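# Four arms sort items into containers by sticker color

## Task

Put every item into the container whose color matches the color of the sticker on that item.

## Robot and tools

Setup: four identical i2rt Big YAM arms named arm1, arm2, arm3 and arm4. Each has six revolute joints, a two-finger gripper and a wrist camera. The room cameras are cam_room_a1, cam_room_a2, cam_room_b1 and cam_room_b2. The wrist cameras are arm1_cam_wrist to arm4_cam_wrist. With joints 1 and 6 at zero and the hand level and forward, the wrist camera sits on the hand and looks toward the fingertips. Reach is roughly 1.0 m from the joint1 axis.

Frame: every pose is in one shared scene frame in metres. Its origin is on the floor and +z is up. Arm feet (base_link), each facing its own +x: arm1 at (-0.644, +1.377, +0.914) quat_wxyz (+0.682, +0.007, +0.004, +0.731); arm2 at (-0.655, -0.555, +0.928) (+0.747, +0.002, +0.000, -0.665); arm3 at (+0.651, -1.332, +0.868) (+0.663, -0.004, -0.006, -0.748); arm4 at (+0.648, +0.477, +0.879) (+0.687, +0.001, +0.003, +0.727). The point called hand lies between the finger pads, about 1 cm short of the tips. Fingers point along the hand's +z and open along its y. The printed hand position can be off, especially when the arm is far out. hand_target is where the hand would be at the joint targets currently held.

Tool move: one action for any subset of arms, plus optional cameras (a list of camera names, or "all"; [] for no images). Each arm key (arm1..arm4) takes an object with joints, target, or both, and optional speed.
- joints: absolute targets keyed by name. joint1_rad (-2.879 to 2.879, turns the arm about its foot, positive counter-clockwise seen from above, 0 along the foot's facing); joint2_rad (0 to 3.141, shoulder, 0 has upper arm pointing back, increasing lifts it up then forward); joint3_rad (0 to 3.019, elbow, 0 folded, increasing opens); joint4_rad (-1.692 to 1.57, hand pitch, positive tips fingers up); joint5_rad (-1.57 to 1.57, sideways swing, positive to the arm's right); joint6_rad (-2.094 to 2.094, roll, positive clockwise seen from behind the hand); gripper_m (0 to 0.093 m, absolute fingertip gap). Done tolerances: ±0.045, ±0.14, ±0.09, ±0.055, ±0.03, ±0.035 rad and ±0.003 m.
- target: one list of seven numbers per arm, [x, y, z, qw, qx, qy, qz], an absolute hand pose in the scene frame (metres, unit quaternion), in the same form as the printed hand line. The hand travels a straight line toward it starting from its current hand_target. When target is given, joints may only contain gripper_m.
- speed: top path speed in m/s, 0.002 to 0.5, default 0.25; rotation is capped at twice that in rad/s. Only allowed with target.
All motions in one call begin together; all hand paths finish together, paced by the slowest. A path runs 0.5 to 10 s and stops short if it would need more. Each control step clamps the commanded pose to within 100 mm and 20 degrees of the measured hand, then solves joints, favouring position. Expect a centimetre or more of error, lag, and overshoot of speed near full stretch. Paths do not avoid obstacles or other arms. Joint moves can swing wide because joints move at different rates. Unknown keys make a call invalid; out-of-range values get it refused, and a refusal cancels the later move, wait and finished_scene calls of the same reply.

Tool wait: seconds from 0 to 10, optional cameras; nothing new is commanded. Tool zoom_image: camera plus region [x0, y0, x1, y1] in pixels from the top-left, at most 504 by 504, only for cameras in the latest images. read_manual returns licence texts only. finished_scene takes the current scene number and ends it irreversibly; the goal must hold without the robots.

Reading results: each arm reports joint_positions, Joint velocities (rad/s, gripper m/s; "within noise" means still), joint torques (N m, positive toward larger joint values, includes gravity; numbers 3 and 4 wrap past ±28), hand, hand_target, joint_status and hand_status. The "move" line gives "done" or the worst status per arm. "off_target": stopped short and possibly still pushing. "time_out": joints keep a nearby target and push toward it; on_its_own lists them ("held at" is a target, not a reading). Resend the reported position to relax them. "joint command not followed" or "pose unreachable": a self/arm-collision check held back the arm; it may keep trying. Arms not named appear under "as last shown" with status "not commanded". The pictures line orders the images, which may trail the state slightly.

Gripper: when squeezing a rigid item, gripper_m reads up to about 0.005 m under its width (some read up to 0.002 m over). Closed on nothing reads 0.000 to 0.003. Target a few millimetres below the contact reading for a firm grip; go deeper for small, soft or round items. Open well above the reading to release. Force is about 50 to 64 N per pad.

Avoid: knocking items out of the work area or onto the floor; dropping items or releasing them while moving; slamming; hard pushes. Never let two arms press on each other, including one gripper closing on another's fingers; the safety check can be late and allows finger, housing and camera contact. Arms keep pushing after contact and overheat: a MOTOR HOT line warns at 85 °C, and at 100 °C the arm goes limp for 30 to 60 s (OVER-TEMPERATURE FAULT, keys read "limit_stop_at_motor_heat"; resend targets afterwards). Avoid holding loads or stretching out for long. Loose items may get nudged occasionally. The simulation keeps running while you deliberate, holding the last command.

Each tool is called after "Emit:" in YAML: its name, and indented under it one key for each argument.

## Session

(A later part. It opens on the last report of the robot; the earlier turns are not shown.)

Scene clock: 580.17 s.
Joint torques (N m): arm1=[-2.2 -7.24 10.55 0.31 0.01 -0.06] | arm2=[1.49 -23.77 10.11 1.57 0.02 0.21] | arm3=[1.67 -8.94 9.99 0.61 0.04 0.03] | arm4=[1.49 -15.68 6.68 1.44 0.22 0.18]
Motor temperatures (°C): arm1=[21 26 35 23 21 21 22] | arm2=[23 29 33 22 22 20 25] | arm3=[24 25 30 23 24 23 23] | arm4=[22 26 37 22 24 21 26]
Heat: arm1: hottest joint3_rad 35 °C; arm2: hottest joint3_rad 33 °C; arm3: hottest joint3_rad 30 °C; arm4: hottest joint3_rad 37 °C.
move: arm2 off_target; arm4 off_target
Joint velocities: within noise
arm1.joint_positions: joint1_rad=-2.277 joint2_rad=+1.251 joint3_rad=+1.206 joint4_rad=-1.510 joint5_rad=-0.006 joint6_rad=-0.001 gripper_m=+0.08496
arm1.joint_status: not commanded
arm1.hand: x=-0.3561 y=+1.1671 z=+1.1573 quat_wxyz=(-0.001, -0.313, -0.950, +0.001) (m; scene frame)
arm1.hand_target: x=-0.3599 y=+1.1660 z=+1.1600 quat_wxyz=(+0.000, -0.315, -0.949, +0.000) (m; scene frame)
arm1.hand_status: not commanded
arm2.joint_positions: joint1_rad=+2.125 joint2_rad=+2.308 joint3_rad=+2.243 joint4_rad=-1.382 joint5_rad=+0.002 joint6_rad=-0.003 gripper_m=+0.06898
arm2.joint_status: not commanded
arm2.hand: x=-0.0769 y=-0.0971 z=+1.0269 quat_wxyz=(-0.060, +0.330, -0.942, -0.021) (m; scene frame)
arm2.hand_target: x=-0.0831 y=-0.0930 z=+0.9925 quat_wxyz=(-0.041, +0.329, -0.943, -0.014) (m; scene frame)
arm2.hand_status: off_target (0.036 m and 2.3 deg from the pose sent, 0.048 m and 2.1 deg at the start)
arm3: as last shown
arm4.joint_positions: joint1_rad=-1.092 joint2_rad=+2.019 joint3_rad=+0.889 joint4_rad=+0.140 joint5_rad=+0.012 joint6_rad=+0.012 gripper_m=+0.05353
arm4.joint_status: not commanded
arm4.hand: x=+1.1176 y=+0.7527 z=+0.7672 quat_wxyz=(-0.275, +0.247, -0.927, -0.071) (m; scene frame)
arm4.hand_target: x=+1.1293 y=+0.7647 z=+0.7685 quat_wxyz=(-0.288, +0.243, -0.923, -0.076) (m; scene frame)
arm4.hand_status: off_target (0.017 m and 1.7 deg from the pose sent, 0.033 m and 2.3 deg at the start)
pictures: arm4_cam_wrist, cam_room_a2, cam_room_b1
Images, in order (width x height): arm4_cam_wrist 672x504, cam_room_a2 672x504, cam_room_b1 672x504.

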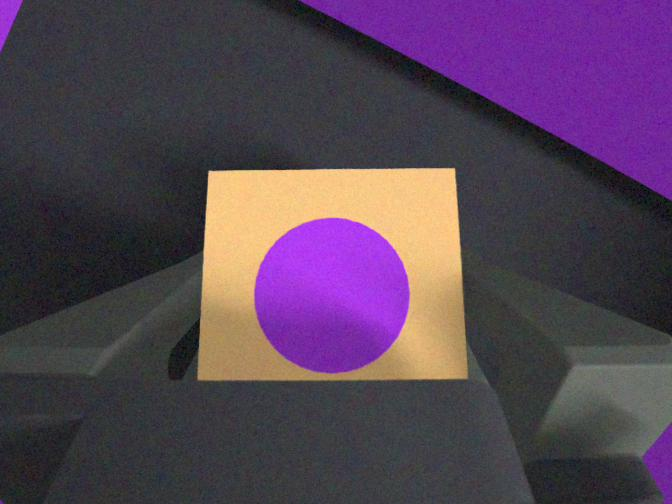

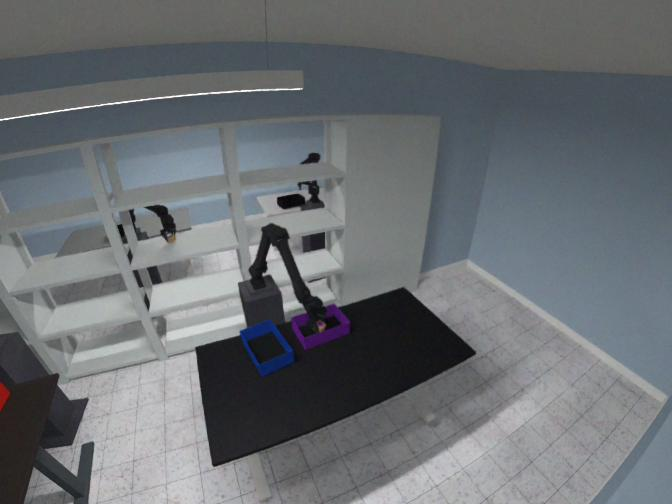

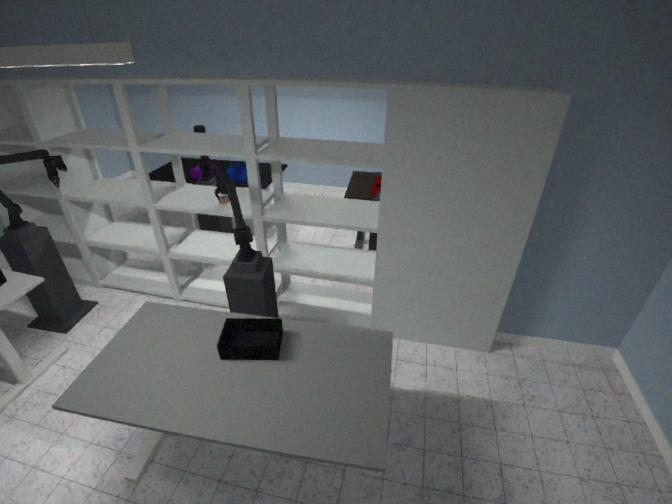

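Emit:
move:
  arm4: {"target": [1.13, 0.765, 0.750, -0.288, 0.243, -0.923, -0.076], "speed": 0.05}
  arm2: {"target": [-0.082, -0.092, 0.98, 0.0412, -0.3286, 0.9435, 0.0143], "speed": 0.05}
  cameras: ["arm4_cam_wrist", "cam_room_a2", "cam_room_b1"]

Emit:
zoom_image:
  camera: "cam_room_a2"
  region: [120, 180, 220, 255]

Scene clock: 586.97 s.
Joint torques (N m): arm1=[-2.55 -6.95 10.56 -0.03 -0.01 -0.03] | arm2=[1.61 -23.41 9.88 1.62 0.02 0.2] | arm3=[1.61 -8.88 9.98 0.61 0.05 0.02] | arm4=[1.79 -15.74 6.34 1.57 0.21 0.16]
Motor temperatures (°C): arm1=[21 26 35 23 21 21 22] | arm2=[23 29 33 22 22 20 25] | arm3=[24 25 30 23 24 23 23] | arm4=[22 26 37 22 24 21 26]
Heat: arm1: hottest joint3_rad 35 °C; arm2: hottest joint3_rad 33 °C; arm3: hottest joint3_rad 30 °C; arm4: hottest joint3_rad 37 °C.
move: arm2 off_target; arm4 off_target
Joint velocities: within noise
arm1, arm3: as last shown
arm2.joint_positions: joint1_rad=+2.125 joint2_rad=+2.309 joint3_rad=+2.223 joint4_rad=-1.355 joint5_rad=+0.002 joint6_rad=-0.003 gripper_m=+0.06898
arm2.joint_status: not commanded
arm2.hand: x=-0.0760 y=-0.0963 z=+1.0192 quat_wxyz=(-0.063, +0.330, -0.942, -0.022) (m; scene frame)
arm2.hand_target: x=-0.0832 y=-0.0931 z=+0.9809 quat_wxyz=(-0.041, +0.329, -0.943, -0.014) (m; scene frame)
arm2.hand_status: off_target (0.040 m and 2.7 deg from the pose sent, 0.048 m and 2.3 deg at the start)
arm4.joint_positions: joint1_rad=-1.092 joint2_rad=+2.066 joint3_rad=+0.895 joint4_rad=+0.181 joint5_rad=+0.012 joint6_rad=+0.012 gripper_m=+0.05353
arm4.joint_status: not commanded
arm4.hand: x=+1.1175 y=+0.7527 z=+0.7500 quat_wxyz=(-0.275, +0.247, -0.927, -0.071) (m; scene frame)
arm4.hand_target: x=+1.1294 y=+0.7648 z=+0.7505 quat_wxyz=(-0.288, +0.243, -0.923, -0.076) (m; scene frame)
arm4.hand_status: off_target (0.018 m and 1.7 deg from the pose sent, 0.025 m and 1.7 deg at the start)
pictures: arm4_cam_wrist, cam_room_a2, cam_room_b1
Images, in order (width x height): arm4_cam_wrist 672x504, cam_room_a2 672x504, cam_room_b1 672x504.

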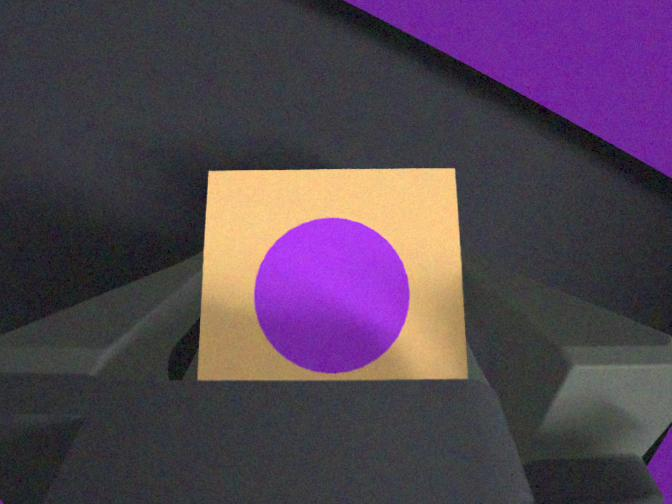

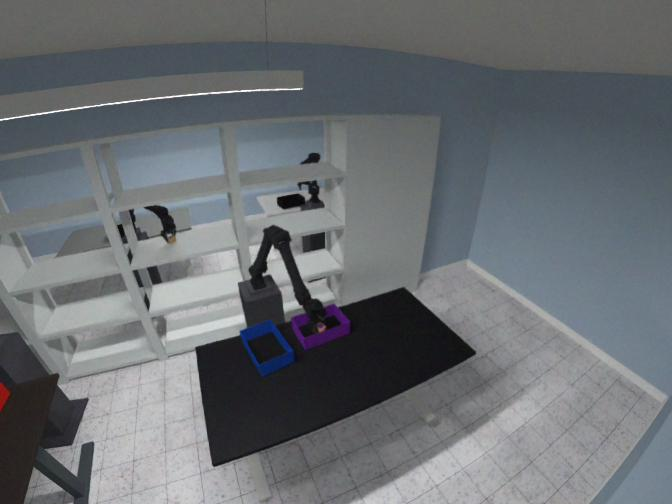

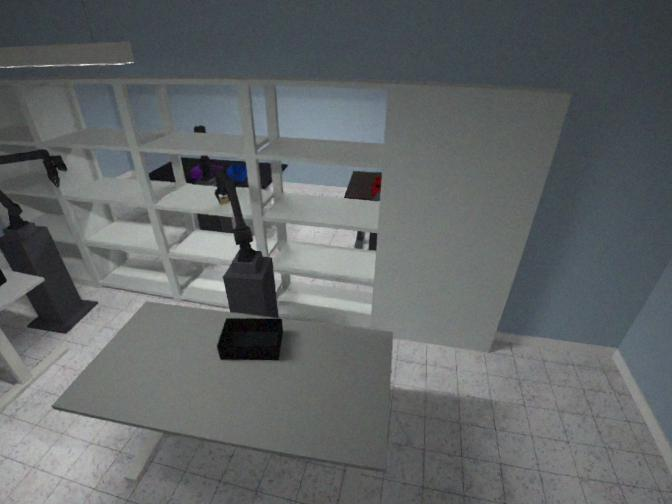

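Scaled by 5.040.

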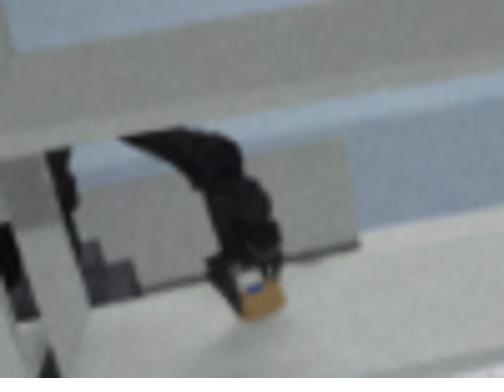

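Emit:
move:
  arm4: {"target": [1.13, 0.765, 0.730, -0.288, 0.243, -0.923, -0.076], "speed": 0.04}
  arm2: {"target": [-0.082, -0.092, 0.966, 0.0412, -0.3286, 0.9435, 0.0143], "speed": 0.04}
  cameras: ["arm4_cam_wrist", "arm2_cam_wrist", "cam_room_a2"]

Emit:
zoom_image:
  camera: "cam_room_a2"
  region: [120, 180, 220, 255]

Emit:
zoom_image:
  camera: "cam_room_a2"
  region: [260, 260, 380, 350]

Scene clock: 593.67 s.
Joint torques (N m): arm1=[-2.9 -6.83 10.51 0.06 -0.05 -0.02] | arm2=[1.55 -22.95 8.17 2.58 0.02 0.2] | arm3=[1.73 -8.88 9.99 0.58 0.04 0.02] | arm4=[1.44 -14.27 5.52 1.32 0.22 0.18]
Motor temperatures (°C): arm1=[21 26 35 23 21 21 22] | arm2=[23 29 33 22 22 20 25] | arm3=[24 25 30 23 24 23 23] | arm4=[22 26 36 22 24 21 26]
Heat: arm1: hottest joint3_rad 35 °C; arm2: hottest joint3_rad 33 °C; arm3: hottest joint3_rad 30 °C; arm4: hottest joint3_rad 36 °C.
move: arm2 off_target; arm4 off_target
Joint velocities: within noise
arm1, arm3: as last shown
arm2.joint_positions: joint1_rad=+2.125 joint2_rad=+2.309 joint3_rad=+2.216 joint4_rad=-1.347 joint5_rad=+0.002 joint6_rad=-0.003 gripper_m=+0.06898
arm2.joint_status: not commanded
arm2.hand: x=-0.0759 y=-0.0963 z=+1.0166 quat_wxyz=(-0.064, +0.330, -0.942, -0.022) (m; scene frame)
arm2.hand_target: x=-0.0841 y=-0.0939 z=+0.9675 quat_wxyz=(-0.041, +0.329, -0.943, -0.014) (m; scene frame)
arm2.hand_status: off_target (0.051 m and 2.7 deg from the pose sent, 0.054 m and 2.7 deg at the start)
arm4.joint_positions: joint1_rad=-1.092 joint2_rad=+2.095 joint3_rad=+0.917 joint4_rad=+0.235 joint5_rad=+0.012 joint6_rad=+0.012 gripper_m=+0.05353
arm4.joint_status: not commanded
arm4.hand: x=+1.1310 y=+0.7607 z=+0.7484 quat_wxyz=(-0.296, +0.245, -0.920, -0.077) (m; scene frame)
arm4.hand_target: x=+1.1292 y=+0.7646 z=+0.7305 quat_wxyz=(-0.288, +0.243, -0.923, -0.076) (m; scene frame)
arm4.hand_status: off_target (0.019 m and 1.0 deg from the pose sent, 0.027 m and 1.7 deg at the start)
pictures: arm2_cam_wrist, arm4_cam_wrist, cam_room_a2
Images, in order (width x height): arm2_cam_wrist 672x504, arm4_cam_wrist 672x504, cam_room_a2 672x504.

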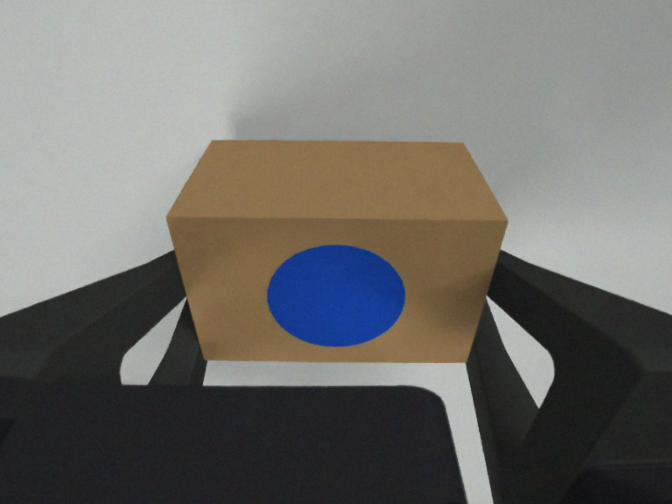

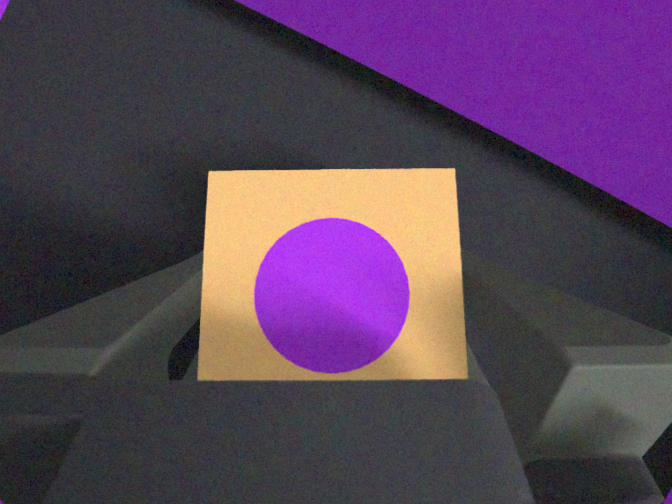

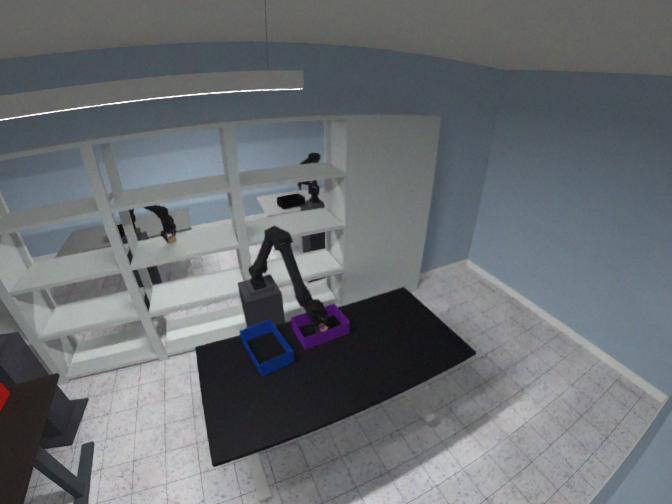

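Scaled by 5.040.

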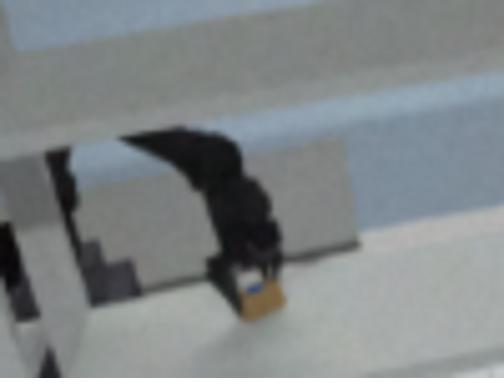

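Scaled by 4.200.

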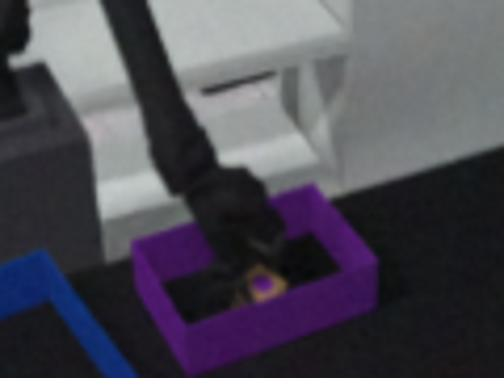

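Emit:
move:
  arm4: {"joints": {"gripper_m": 0.085}}
  arm2: {"joints": {"gripper_m": 0.092}}
  cameras: ["arm4_cam_wrist", "arm2_cam_wrist"]

Emit:
move:
  arm4: {"target": [1.11, 0.75, 0.98, -0.288, 0.243, -0.923, -0.076], "speed": 0.2}
  arm2: {"target": [-0.082, -0.092, 1.12, 0.0412, -0.3286, 0.9435, 0.0143], "speed": 0.15}
  cameras: ["arm4_cam_wrist", "arm2_cam_wrist", "cam_room_a2"]

Scene clock: 601.53 s.
Joint torques (N m): arm1=[-2.43 -6.71 10.61 0.09 -0.05 -0.03] | arm2=[1.03 -23.18 9.68 1.47 -0.11 0.19] | arm3=[1.55 -9 9.98 0.59 0.04 0.02] | arm4=[0.85 -15.62 5.38 1.22 0.2 0.13]
Motor temperatures (°C): arm1=[21 26 35 23 21 21 22] | arm2=[23 29 33 22 22 20 25] | arm3=[24 25 30 23 24 23 23] | arm4=[22 26 35 22 24 21 26]
Heat: arm1: hottest joint3_rad 35 °C; arm2: hottest joint3_rad 33 °C; arm3: hottest joint3_rad 30 °C; arm4: hottest joint3_rad 35 °C.
move: arm2 done; arm4 done
Joint velocities: within noise
arm1, arm3: as last shown
arm2.joint_positions: joint1_rad=+2.131 joint2_rad=+2.312 joint3_rad=+2.198 joint4_rad=-1.322 joint5_rad=+0.005 joint6_rad=-0.002 gripper_m=+0.09193
arm2.joint_status: all done
arm2.hand: x=-0.0775 y=-0.0928 z=+1.0077 quat_wxyz=(-0.066, +0.332, -0.941, -0.021) (m; scene frame)
arm2.hand_target: x=-0.0841 y=-0.0938 z=+0.9675 quat_wxyz=(-0.041, +0.329, -0.943, -0.014) (m; scene frame)
arm2.hand_status: not commanded
arm4.joint_positions: joint1_rad=-1.092 joint2_rad=+2.114 joint3_rad=+0.917 joint4_rad=+0.235 joint5_rad=+0.013 joint6_rad=+0.012 gripper_m=+0.08491
arm4.joint_status: all done
arm4.hand: x=+1.1266 y=+0.7579 z=+0.7380 quat_wxyz=(-0.288, +0.245, -0.923, -0.074) (m; scene frame)
arm4.hand_target: x=+1.1293 y=+0.7645 z=+0.7306 quat_wxyz=(-0.288, +0.243, -0.923, -0.076) (m; scene frame)
arm4.hand_status: not commanded
pictures: arm2_cam_wrist, arm4_cam_wrist
Images, in order (width x height): arm2_cam_wrist 672x504, arm4_cam_wrist 672x504.

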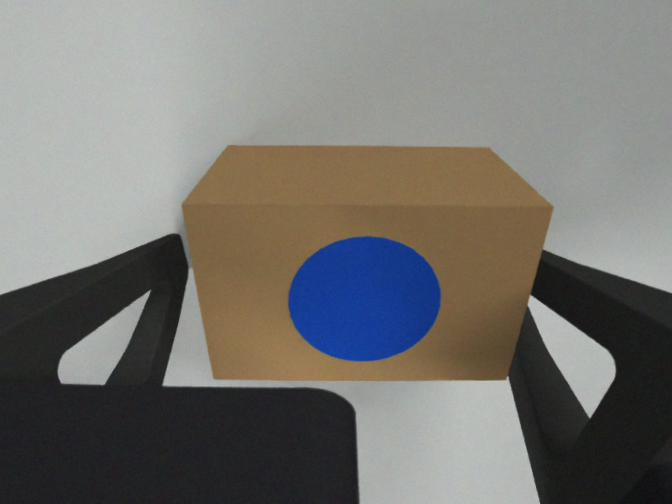

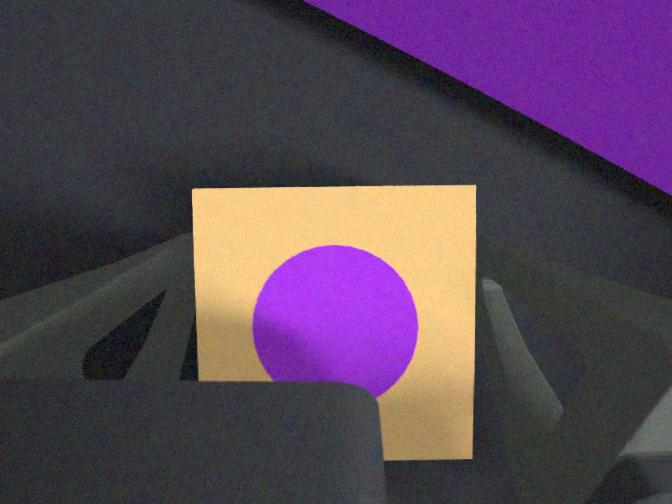

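Scene clock: 603.47 s.
Joint torques (N m): arm1=[-2.55 -6.71 10.44 -0.01 0.01 -0.03] | arm2=[1.03 -23.53 14.64 0.44 -0.11 0.19] | arm3=[1.67 -8.94 10 0.62 0.05 0.03] | arm4=[0.62 -13.74 10.52 0.57 0.08 0.12]
Motor temperatures (°C): arm1=[21 26 35 23 21 21 22] | arm2=[23 29 33 22 22 20 25] | arm3=[24 25 30 23 24 23 23] | arm4=[22 26 35 22 24 21 26]
Heat: arm1: hottest joint3_rad 35 °C; arm2: hottest joint3_rad 33 °C; arm3: hottest joint3_rad 30 °C; arm4: hottest joint3_rad 35 °C.
move: arm2 off_target; arm4 off_target
Joint velocities: within noise
arm1, arm3: as last shown
arm2.joint_positions: joint1_rad=+2.131 joint2_rad=+2.314 joint3_rad=+2.531 joint4_rad=-1.670 joint5_rad=+0.005 joint6_rad=-0.002 gripper_m=+0.09193
arm2.joint_status: not commanded
arm2.hand: x=-0.0857 y=-0.0996 z=+1.1319 quat_wxyz=(-0.058, +0.332, -0.941, -0.018) (m; scene frame)
arm2.hand_target: x=-0.0828 y=-0.0926 z=+1.1197 quat_wxyz=(-0.052, +0.329, -0.943, -0.018) (m; scene frame)
arm2.hand_status: off_target (0.015 m and 2.0 deg from the pose sent, 0.112 m and 3.0 deg at the start; a joint's target at an end of its range on 21 of 58 steps)
arm4.joint_positions: joint1_rad=-1.092 joint2_rad=+1.525 joint3_rad=+0.916 joint4_rad=-0.378 joint5_rad=+0.013 joint6_rad=+0.012 gripper_m=+0.08491
arm4.joint_status: not commanded
arm4.hand: x=+1.0980 y=+0.7411 z=+0.9644 quat_wxyz=(-0.276, +0.246, -0.926, -0.071) (m; scene frame)
arm4.hand_target: x=+1.1095 y=+0.7497 z=+0.9803 quat_wxyz=(-0.288, +0.243, -0.923, -0.076) (m; scene frame)
arm4.hand_status: off_target (0.022 m and 1.6 deg from the pose sent, 0.243 m and 0.3 deg at the start)
pictures: arm2_cam_wrist, arm4_cam_wrist, cam_room_a2
Images, in order (width x height): arm2_cam_wrist 672x504, arm4_cam_wrist 672x504, cam_room_a2 672x504.

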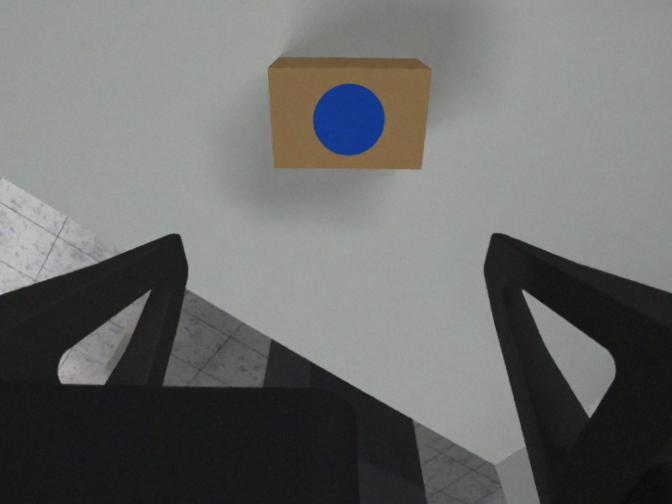

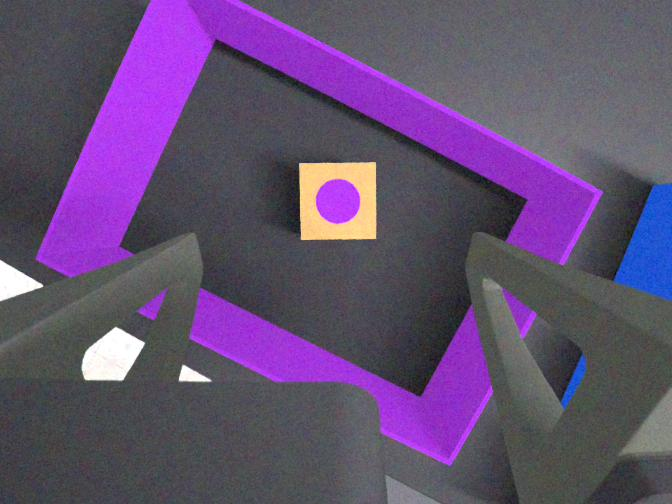

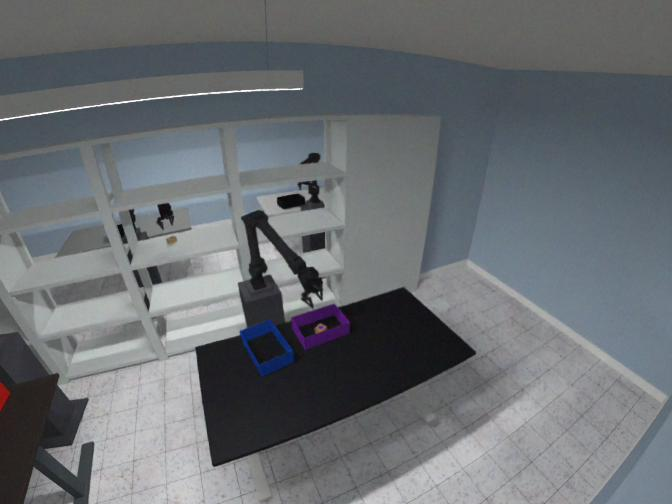

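Emit:
move:
  arm4: {"joints": {"joint1_rad": 2.208, "joint2_rad": 0.6, "joint3_rad": 1.4, "joint4_rad": -1.6, "joint5_rad": 0, "joint6_rad": 0, "gripper_m": 0.093}}
  arm2: {"target": [-0.40, -0.35, 1.17, 0, -0.329, 0.944, 0]}
  cameras: ["arm4_cam_wrist", "arm2_cam_wrist"]

Emit:
move:
  arm4: {"target": [0.34, 0.23, 1.17, -0.1569, -0.8299, -0.289, 0.4507]}
  cameras: ["arm4_cam_wrist", "cam_room_a2"]

Emit:
move:
  arm4: {"target": [0.014, -0.05, 1.085, -0.1569, -0.8299, -0.289, 0.4507], "speed": 0.2}
  cameras: ["arm4_cam_wrist", "cam_room_a2"]

Scene clock: 621.97 s.
Joint torques (N m): arm1=[-2.78 -6.65 10.55 0.06 -0.06 -0.04] | arm2=[0.97 -8.88 9.91 0.38 -0.15 0.19] | arm3=[1.55 -8.88 9.99 0.58 0.05 0.03] | arm4=[1.38 3.72 6.79 0.79 0.19 -0.09]
Motor temperatures (°C): arm1=[21 26 35 23 21 21 22] | arm2=[23 28 36 22 22 20 24] | arm3=[24 25 30 23 24 23 23] | arm4=[22 25 38 22 24 21 26]
Heat: arm1: hottest joint3_rad 35 °C; arm2: hottest joint3_rad 36 °C; arm3: hottest joint3_rad 30 °C; arm4: hottest joint3_rad 38 °C.
move: arm2 done; arm4 done
Joint velocities: within noise
arm1: as last shown
arm2.joint_positions: joint1_rad=+2.131 joint2_rad=+1.192 joint3_rad=+1.158 joint4_rad=-1.509 joint5_rad=+0.005 joint6_rad=-0.002 gripper_m=+0.09193
arm2.joint_status: not commanded
arm2.hand: x=-0.3949 y=-0.3482 z=+1.1779 quat_wxyz=(-0.015, +0.333, -0.943, -0.004) (m; scene frame)
arm2.hand_target: x=-0.4000 y=-0.3500 z=+1.1701 quat_wxyz=(+0.000, +0.329, -0.944, +0.000) (m; scene frame)
arm2.hand_status: done (0.010 m and 1.8 deg from the pose sent, 0.404 m and 6.9 deg at the start)
arm3.joint_positions: joint1_rad=+1.494 joint2_rad=+1.201 joint3_rad=+1.603 joint4_rad=-1.598 joint5_rad=+0.000 joint6_rad=-0.008 gripper_m=+0.09398
arm3.joint_status: not commanded
arm3.hand: x=+1.0327 y=-1.4026 z=+1.2975 quat_wxyz=(-0.186, -0.092, -0.978, +0.026) (m; scene frame)
arm3.hand_target: x=+1.0335 y=-1.4003 z=+1.3054 quat_wxyz=(-0.194, -0.092, -0.976, +0.025) (m; scene frame)
arm3.hand_status: not commanded
arm4.joint_positions: joint1_rad=+2.203 joint2_rad=+0.590 joint3_rad=+1.402 joint4_rad=-1.589 joint5_rad=-0.003 joint6_rad=+0.010 gripper_m=+0.09295
arm4.joint_status: all done
arm4.hand: x=+0.5089 y=+0.3628 z=+1.3828 quat_wxyz=(+0.134, +0.868, +0.307, -0.366) (m; scene frame)
arm4.hand_target: x=+0.5077 y=+0.3611 z=+1.3781 quat_wxyz=(+0.129, +0.871, +0.315, -0.356) (m; scene frame)
arm4.hand_status: not commanded
pictures: arm2_cam_wrist, arm4_cam_wrist
Images, in order (width x height): arm2_cam_wrist 672x504, arm4_cam_wrist 672x504.

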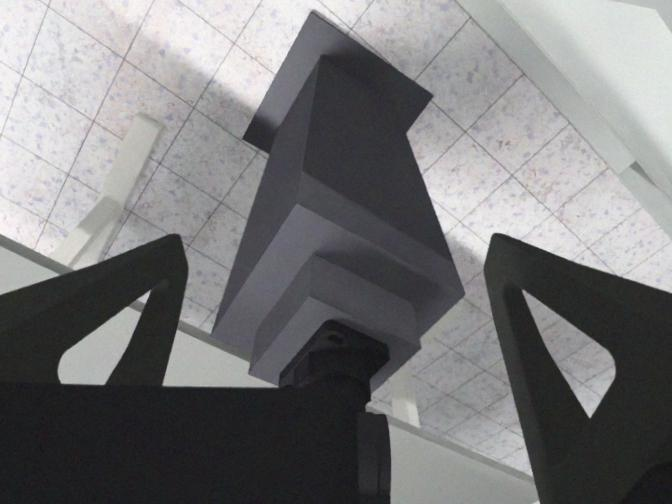

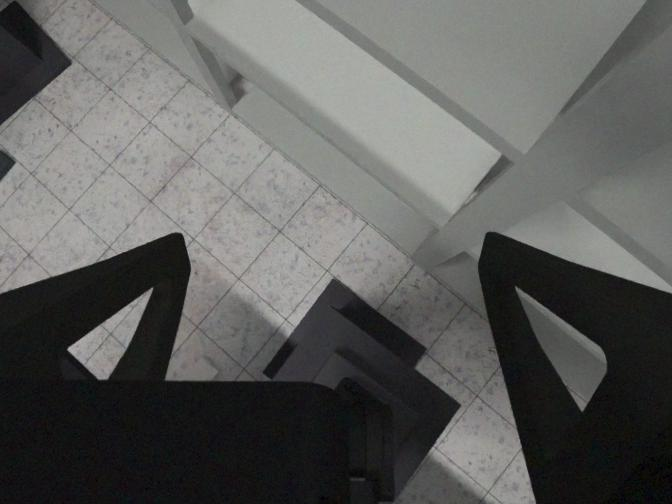

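Scene clock: 623.83 s.
Joint torques (N m): arm1=[-2.02 -7.59 10.45 0.13 -0.03 -0.03] | arm2=[0.97 -8.94 9.91 0.36 -0.16 0.18] | arm3=[1.67 -8.82 9.98 0.61 0.04 0.04] | arm4=[0.15 -4.6 9.89 2 0.22 0.02]
Motor temperatures (°C): arm1=[21 26 35 23 21 21 22] | arm2=[23 28 36 22 22 20 24] | arm3=[24 25 30 23 24 23 23] | arm4=[22 25 38 22 24 21 26]
Heat: arm1: hottest joint3_rad 35 °C; arm2: hottest joint3_rad 36 °C; arm3: hottest joint3_rad 30 °C; arm4: hottest joint3_rad 38 °C.
move: arm4 done
Joint velocities: within noise
arm1, arm2, arm3: as last shown
arm4.joint_positions: joint1_rad=+2.203 joint2_rad=+0.812 joint3_rad=+0.735 joint4_rad=-0.527 joint5_rad=+0.007 joint6_rad=+0.010 gripper_m=+0.09295
arm4.joint_status: not commanded
arm4.hand: x=+0.3440 y=+0.2294 z=+1.1641 quat_wxyz=(+0.157, +0.834, +0.293, -0.440) (m; scene frame)
arm4.hand_target: x=+0.3401 y=+0.2301 z=+1.1701 quat_wxyz=(+0.157, +0.830, +0.289, -0.451) (m; scene frame)
arm4.hand_status: done (0.007 m and 1.4 deg from the pose sent, 0.302 m and 11.2 deg at the start)
pictures: arm4_cam_wrist, cam_room_a2
Images, in order (width x height): arm4_cam_wrist 672x504, cam_room_a2 672x504.

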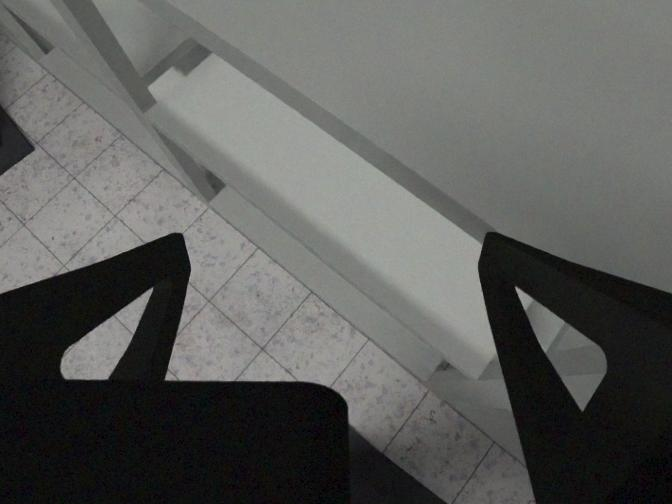

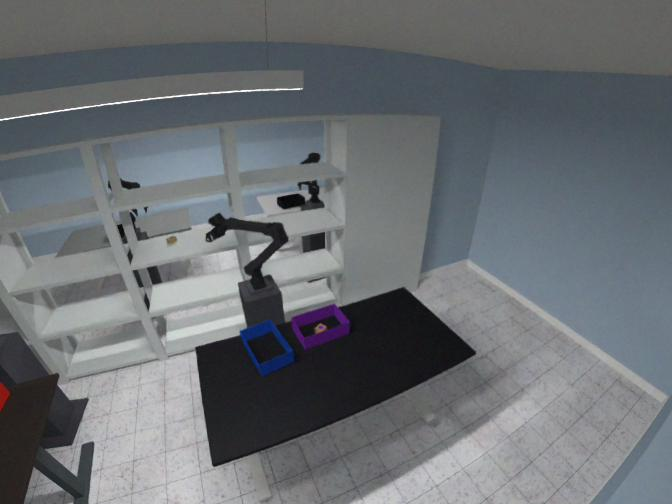

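Scene clock: 626.67 s.
Joint torques (N m): arm1=[-3.37 -6.77 10.55 0.2 -0.03 -0.04] | arm2=[0.97 -8.88 9.91 0.4 -0.16 0.18] | arm3=[1.55 -8.88 10 0.61 0.05 0.03] | arm4=[1.61 -22.07 13.14 0.9 0.25 0.11]
Motor temperatures (°C): arm1=[21 26 35 23 21 21 22] | arm2=[23 28 36 22 22 20 24] | arm3=[24 25 30 23 24 23 23] | arm4=[22 25 38 22 24 21 26]
Heat: arm1: hottest joint3_rad 35 °C; arm2: hottest joint3_rad 36 °C; arm3: hottest joint3_rad 30 °C; arm4: hottest joint3_rad 38 °C.
move: arm4 off_target
Joint velocities: within noise
arm1, arm2, arm3: as last shown
arm4.joint_positions: joint1_rad=+2.205 joint2_rad=+2.007 joint3_rad=+1.702 joint4_rad=-0.295 joint5_rad=+0.021 joint6_rad=+0.010 gripper_m=+0.09295
arm4.joint_status: not commanded
arm4.hand: x=+0.0215 y=-0.0354 z=+1.0756 quat_wxyz=(+0.152, +0.834, +0.290, -0.444) (m; scene frame)
arm4.hand_target: x=+0.0151 y=-0.0493 z=+1.0850 quat_wxyz=(+0.157, +0.830, +0.289, -0.451) (m; scene frame)
arm4.hand_status: off_target (0.019 m and 1.1 deg from the pose sent, 0.440 m and 1.4 deg at the start)
pictures: arm4_cam_wrist, cam_room_a2
Images, in order (width x height): arm4_cam_wrist 672x504, cam_room_a2 672x504.

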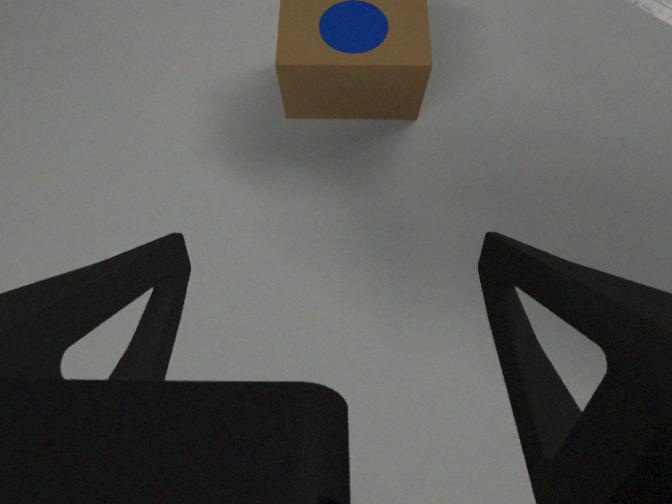

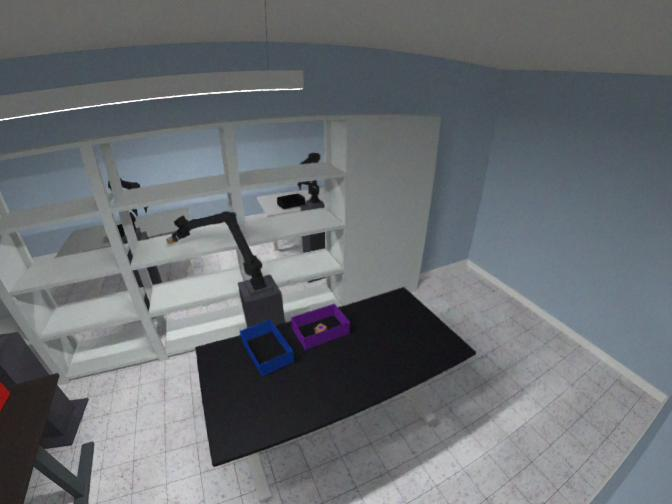

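Emit:
move:
  arm4: {"target": [-0.055, -0.092, 1.052, -0.1569, -0.8299, -0.289, 0.4507], "speed": 0.15}
  cameras: ["arm4_cam_wrist"]

Scene clock: 642.03 s.
Joint torques (N m): arm1=[-2.26 -7.12 10.59 0.18 -0.05 0] | arm2=[1.03 -8.88 9.94 0.38 -0.16 0.18] | arm3=[1.67 -9 10.02 0.59 0.04 0.02] | arm4=[0.67 -25.93 13.53 0.87 -0.01 0.03]
Motor temperatures (°C): arm1=[21 26 35 23 21 21 22] | arm2=[23 28 35 22 22 20 24] | arm3=[24 25 30 23 24 23 23] | arm4=[22 25 41 22 24 21 25]
Heat: arm1: hottest joint3_rad 35 °C; arm2: hottest joint3_rad 35 °C; arm3: hottest joint3_rad 30 °C; arm4: hottest joint3_rad 41 °C.
move: arm4 off_target
Joint velocities: within noise
arm1.joint_positions: joint1_rad=-2.277 joint2_rad=+1.251 joint3_rad=+1.206 joint4_rad=-1.510 joint5_rad=-0.006 joint6_rad=-0.001 gripper_m=+0.08496
arm1.joint_status: not commanded
arm1.hand: x=-0.3561 y=+1.1671 z=+1.1573 quat_wxyz=(-0.001, -0.313, -0.950, +0.001) (m; scene frame)
arm1.hand_target: x=-0.3599 y=+1.1660 z=+1.1600 quat_wxyz=(+0.000, -0.315, -0.949, +0.000) (m; scene frame)
arm1.hand_status: not commanded
arm2, arm3: as last shown
arm4.joint_positions: joint1_rad=+2.205 joint2_rad=+2.264 joint3_rad=+2.057 joint4_rad=-0.390 joint5_rad=+0.014 joint6_rad=+0.010 gripper_m=+0.09295
arm4.joint_status: not commanded
arm4.hand: x=-0.0417 y=-0.0891 z=+1.0460 quat_wxyz=(+0.155, +0.833, +0.292, -0.444) (m; scene frame)
arm4.hand_target: x=-0.0541 y=-0.0913 z=+1.0519 quat_wxyz=(+0.157, +0.830, +0.289, -0.451) (m; scene frame)
arm4.hand_status: off_target (0.015 m and 0.9 deg from the pose sent, 0.098 m and 1.1 deg at the start)
pictures: arm4_cam_wrist
Images, in order (width x height): arm4_cam_wrist 672x504.

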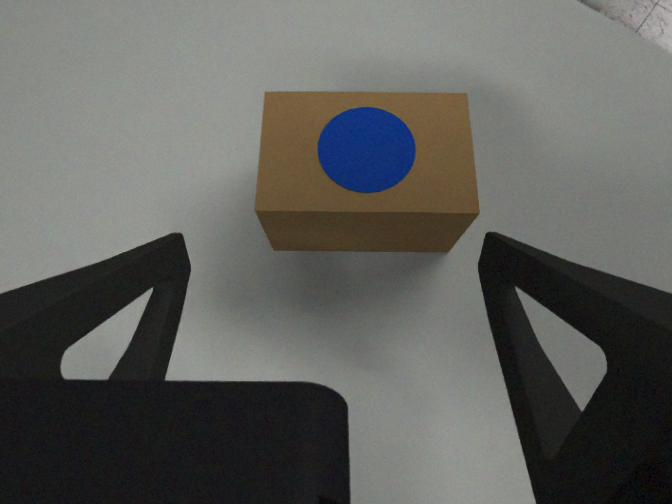

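Emit:
move:
  arm4: {"target": [-0.101, -0.113, 1.019, -0.1569, -0.8299, -0.289, 0.4507], "speed": 0.1}
  cameras: ["arm4_cam_wrist"]

Scene clock: 649.07 s.
Joint torques (N m): arm1=[-2.32 -6.95 10.36 -0.06 -0.06 -0.02] | arm2=[1.03 -8.94 9.91 0.38 -0.15 0.18] | arm3=[1.61 -8.76 10.03 0.61 0.04 0.03] | arm4=[0.32 -26.93 13.61 0.87 -0.06 -0.04]
Motor temperatures (°C): arm1=[21 26 35 23 21 21 22] | arm2=[23 27 35 22 22 20 24] | arm3=[24 25 30 23 24 23 23] | arm4=[22 25 41 22 24 21 25]
Heat: arm1: hottest joint3_rad 35 °C; arm2: hottest joint3_rad 35 °C; arm3: hottest joint3_rad 30 °C; arm4: hottest joint3_rad 41 °C.
move: arm4 off_target
Joint velocities: within noise
arm1, arm2, arm3: as last shown
arm4.joint_positions: joint1_rad=+2.190 joint2_rad=+2.465 joint3_rad=+2.365 joint4_rad=-0.484 joint5_rad=+0.001 joint6_rad=+0.007 gripper_m=+0.09295
arm4.joint_status: not commanded
arm4.hand: x=-0.0890 y=-0.1129 z=+1.0257 quat_wxyz=(+0.159, +0.831, +0.288, -0.449) (m; scene frame)
arm4.hand_target: x=-0.0999 y=-0.1122 z=+1.0190 quat_wxyz=(+0.157, +0.830, +0.289, -0.451) (m; scene frame)
arm4.hand_status: off_target (0.014 m and 0.3 deg from the pose sent, 0.069 m and 0.9 deg at the start)
pictures: arm4_cam_wrist
Images, in order (width x height): arm4_cam_wrist 672x504.

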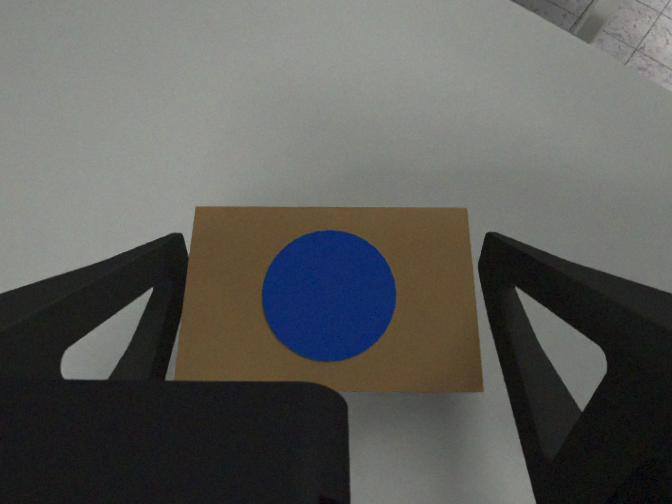

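Emit:
move:
  arm4: {"target": [-0.100, -0.114, 1.005, -0.1569, -0.8299, -0.289, 0.4507], "speed": 0.08}
  cameras: ["arm4_cam_wrist"]

Scene clock: 655.10 s.
Joint torques (N m): arm1=[-2.43 -7.53 10.69 0.03 -0.01 0.01] | arm2=[0.97 -8.76 9.89 0.36 -0.15 0.19] | arm3=[1.61 -8.94 10.03 0.58 0.05 0.02] | arm4=[0.73 -26.7 11.41 1.91 0.04 -0.03]
Motor temperatures (°C): arm1=[21 26 35 23 21 21 22] | arm2=[23 27 34 22 22 20 24] | arm3=[24 25 30 23 24 23 23] | arm4=[22 25 40 22 24 21 25]
Heat: arm1: hottest joint3_rad 35 °C; arm2: hottest joint3_rad 34 °C; arm3: hottest joint3_rad 30 °C; arm4: hottest joint3_rad 40 °C.
move: arm4 off_target
Joint velocities: within noise
arm1, arm2, arm3: as last shown
arm4.joint_positions: joint1_rad=+2.190 joint2_rad=+2.465 joint3_rad=+2.365 joint4_rad=-0.483 joint5_rad=+0.001 joint6_rad=+0.007 gripper_m=+0.09295
arm4.joint_status: not commanded
arm4.hand: x=-0.0891 y=-0.1130 z=+1.0259 quat_wxyz=(+0.159, +0.830, +0.288, -0.449) (m; scene frame)
arm4.hand_target: x=-0.0983 y=-0.1129 z=+1.0052 quat_wxyz=(+0.157, +0.830, +0.289, -0.451) (m; scene frame)
arm4.hand_status: off_target (0.024 m and 0.3 deg from the pose sent, 0.023 m and 0.3 deg at the start)
pictures: arm4_cam_wrist
Images, in order (width x height): arm4_cam_wrist 672x504.

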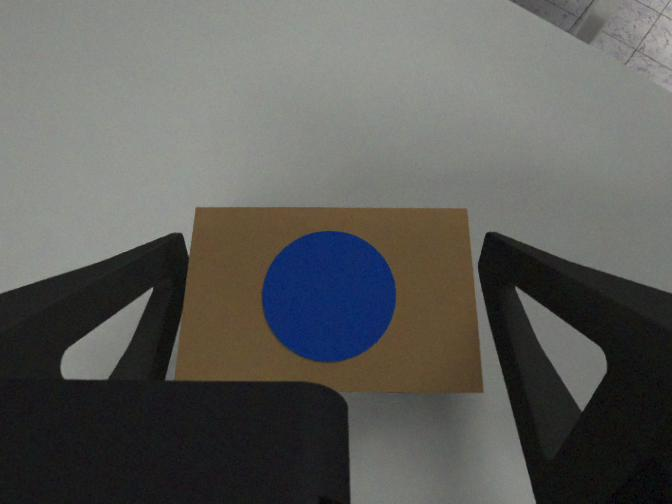

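Emit:
move:
  arm4: {"target": [-0.098, -0.114, 0.995, -0.1569, -0.8299, -0.289, 0.4507], "speed": 0.08}
  cameras: ["arm4_cam_wrist", "cam_room_a2", "cam_room_b1"]

Emit:
zoom_image:
  camera: "cam_room_b1"
  region: [160, 140, 280, 230]

Emit:
zoom_image:
  camera: "cam_room_a2"
  region: [130, 190, 210, 250]

Scene clock: 666.10 s.
Joint torques (N m): arm1=[-2.9 -6.83 10.51 0.08 -0.02 -0.01] | arm2=[0.97 -8.64 9.91 0.39 -0.15 0.18] | arm3=[1.49 -8.82 10 0.59 0.04 0.01] | arm4=[0.79 -26.87 9.39 1.95 0.05 -0.01]
Motor temperatures (°C): arm1=[21 26 35 23 21 21 22] | arm2=[23 27 34 22 22 20 24] | arm3=[24 25 30 23 24 23 23] | arm4=[22 25 40 22 24 21 25]
Heat: arm1: hottest joint3_rad 35 °C; arm2: hottest joint3_rad 34 °C; arm3: hottest joint3_rad 30 °C; arm4: hottest joint3_rad 40 °C.
move: arm4 off_target
Joint velocities: within noise
arm1, arm2, arm3: as last shown
arm4.joint_positions: joint1_rad=+2.190 joint2_rad=+2.465 joint3_rad=+2.365 joint4_rad=-0.456 joint5_rad=+0.001 joint6_rad=+0.007 gripper_m=+0.09295
arm4.joint_status: not commanded
arm4.hand: x=-0.0919 y=-0.1153 z=+1.0316 quat_wxyz=(+0.163, +0.824, +0.286, -0.461) (m; scene frame)
arm4.hand_target: x=-0.0961 y=-0.1128 z=+0.9954 quat_wxyz=(+0.157, +0.830, +0.289, -0.451) (m; scene frame)
arm4.hand_status: off_target (0.037 m and 1.6 deg from the pose sent, 0.032 m and 0.3 deg at the start)
pictures: arm4_cam_wrist, cam_room_a2, cam_room_b1
Images, in order (width x height): arm4_cam_wrist 672x504, cam_room_a2 672x504, cam_room_b1 672x504.

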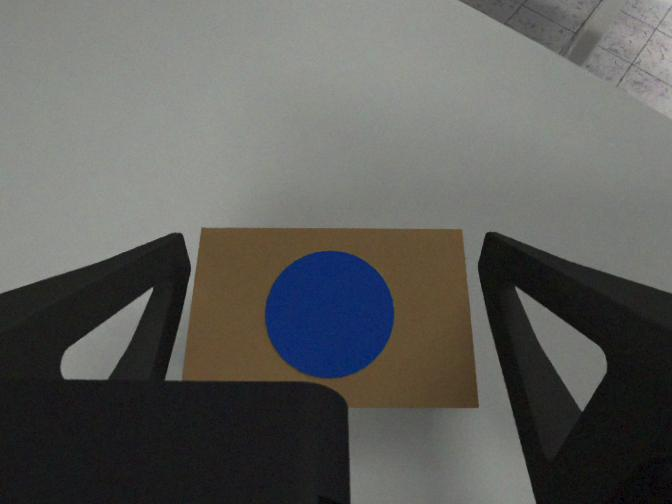

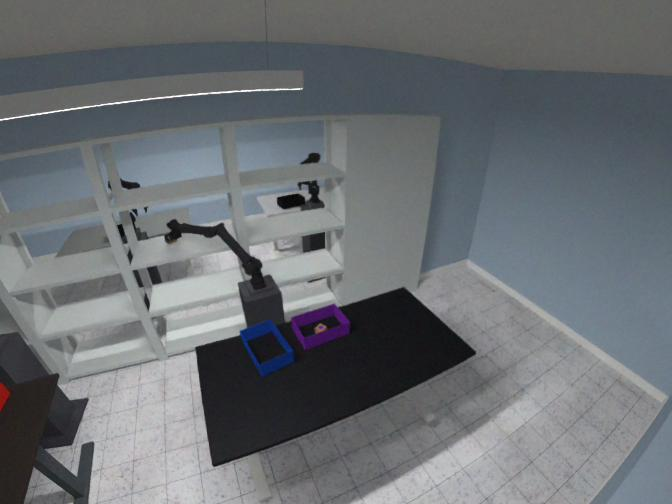

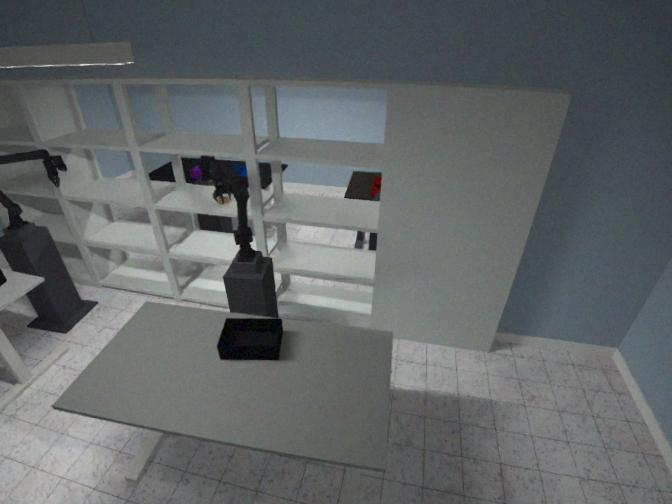

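Scaled by 4.200.

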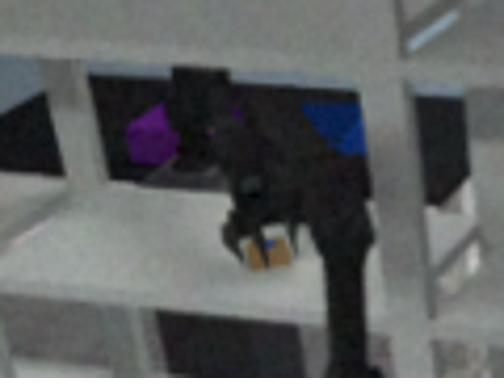

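Scaled by 6.300.

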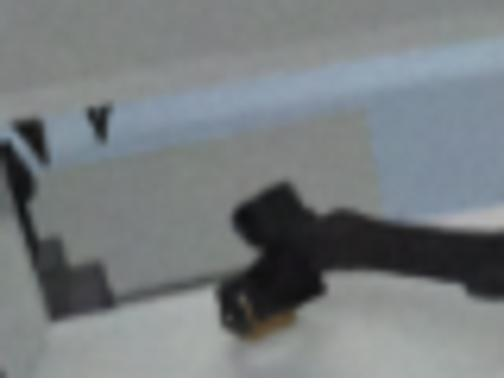

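Emit:
move:
  arm4: {"target": [-0.096, -0.114, 0.985, -0.1569, -0.8299, -0.289, 0.4507], "speed": 0.08}
  cameras: ["arm4_cam_wrist"]

Scene clock: 674.40 s.
Joint torques (N m): arm1=[-2.26 -7 10.52 0.05 -0.05 -0.04] | arm2=[1.03 -8.82 9.89 0.35 -0.14 0.18] | arm3=[1.61 -9 10.02 0.64 0.04 0.03] | arm4=[0.91 -27.11 9.29 2.02 0.11 -0.02]
Motor temperatures (°C): arm1=[21 26 35 23 21 21 22] | arm2=[23 27 34 22 22 20 24] | arm3=[24 25 30 23 24 23 23] | arm4=[22 26 39 22 24 21 25]
Heat: arm1: hottest joint3_rad 35 °C; arm2: hottest joint3_rad 34 °C; arm3: hottest joint3_rad 30 °C; arm4: hottest joint3_rad 39 °C.
move: arm4 off_target
Joint velocities: within noise
arm1, arm2, arm3: as last shown
arm4.joint_positions: joint1_rad=+2.190 joint2_rad=+2.465 joint3_rad=+2.340 joint4_rad=-0.429 joint5_rad=+0.001 joint6_rad=+0.007 gripper_m=+0.09295
arm4.joint_status: not commanded
arm4.hand: x=-0.0912 y=-0.1147 z=+1.0223 quat_wxyz=(+0.163, +0.824, +0.286, -0.461) (m; scene frame)
arm4.hand_target: x=-0.0941 y=-0.1128 z=+0.9855 quat_wxyz=(+0.157, +0.830, +0.289, -0.451) (m; scene frame)
arm4.hand_status: off_target (0.038 m and 1.6 deg from the pose sent, 0.047 m and 1.5 deg at the start)
pictures: arm4_cam_wrist
Images, in order (width x height): arm4_cam_wrist 672x504.

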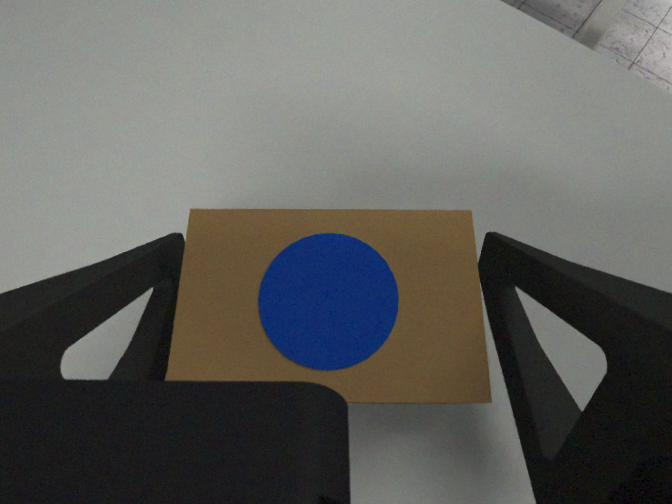

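Emit:
move:
  arm4: {"target": [-0.096, -0.113, 0.976, -0.1569, -0.8299, -0.289, 0.4507], "speed": 0.08}
  cameras: ["arm4_cam_wrist"]

Scene clock: 678.03 s.
Joint torques (N m): arm1=[-2.96 -7.24 10.54 0.23 -0.02 -0.02] | arm2=[1.14 -8.88 9.91 0.38 -0.15 0.18] | arm3=[1.67 -9.05 9.99 0.58 0.04 0.02] | arm4=[0.44 -26.64 9.2 1.99 0.07 -0.01]
Motor temperatures (°C): arm1=[21 26 35 23 21 21 22] | arm2=[23 27 34 22 22 20 24] | arm3=[24 25 30 23 24 23 23] | arm4=[22 26 40 22 24 21 25]
Heat: arm1: hottest joint3_rad 35 °C; arm2: hottest joint3_rad 34 °C; arm3: hottest joint3_rad 30 °C; arm4: hottest joint3_rad 40 °C.
move: arm4 off_target
Joint velocities: within noise
arm1: as last shown
arm2.joint_positions: joint1_rad=+2.131 joint2_rad=+1.192 joint3_rad=+1.158 joint4_rad=-1.509 joint5_rad=+0.005 joint6_rad=-0.002 gripper_m=+0.09193
arm2.joint_status: not commanded
arm2.hand: x=-0.3949 y=-0.3482 z=+1.1779 quat_wxyz=(-0.015, +0.333, -0.943, -0.004) (m; scene frame)
arm2.hand_target: x=-0.4000 y=-0.3500 z=+1.1701 quat_wxyz=(+0.000, +0.329, -0.944, +0.000) (m; scene frame)
arm2.hand_status: not commanded
arm3.joint_positions: joint1_rad=+1.494 joint2_rad=+1.201 joint3_rad=+1.603 joint4_rad=-1.598 joint5_rad=+0.000 joint6_rad=-0.008 gripper_m=+0.09398
arm3.joint_status: not commanded
arm3.hand: x=+1.0327 y=-1.4026 z=+1.2975 quat_wxyz=(-0.186, -0.092, -0.978, +0.026) (m; scene frame)
arm3.hand_target: x=+1.0335 y=-1.4003 z=+1.3054 quat_wxyz=(-0.194, -0.092, -0.976, +0.025) (m; scene frame)
arm3.hand_status: not commanded
arm4.joint_positions: joint1_rad=+2.190 joint2_rad=+2.465 joint3_rad=+2.323 joint4_rad=-0.408 joint5_rad=+0.001 joint6_rad=+0.006 gripper_m=+0.09295
arm4.joint_status: not commanded
arm4.hand: x=-0.0911 y=-0.1145 z=+1.0168 quat_wxyz=(+0.164, +0.823, +0.286, -0.463) (m; scene frame)
arm4.hand_target: x=-0.0939 y=-0.1116 z=+0.9765 quat_wxyz=(+0.157, +0.830, +0.289, -0.451) (m; scene frame)
arm4.hand_status: off_target (0.041 m and 1.9 deg from the pose sent, 0.046 m and 1.6 deg at the start)
pictures: arm4_cam_wrist
Images, in order (width x height): arm4_cam_wrist 672x504.

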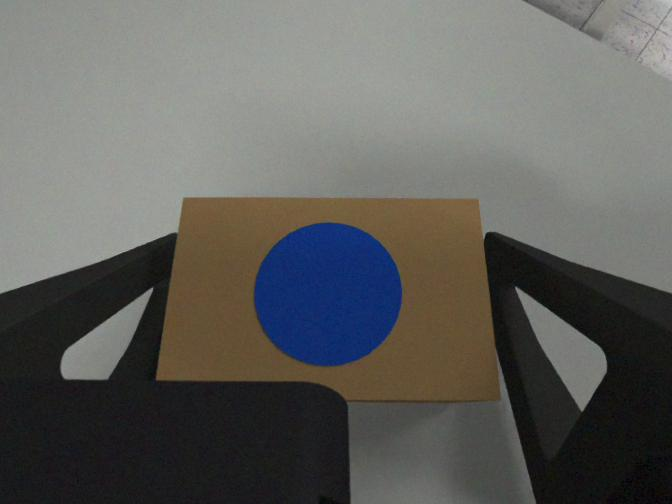

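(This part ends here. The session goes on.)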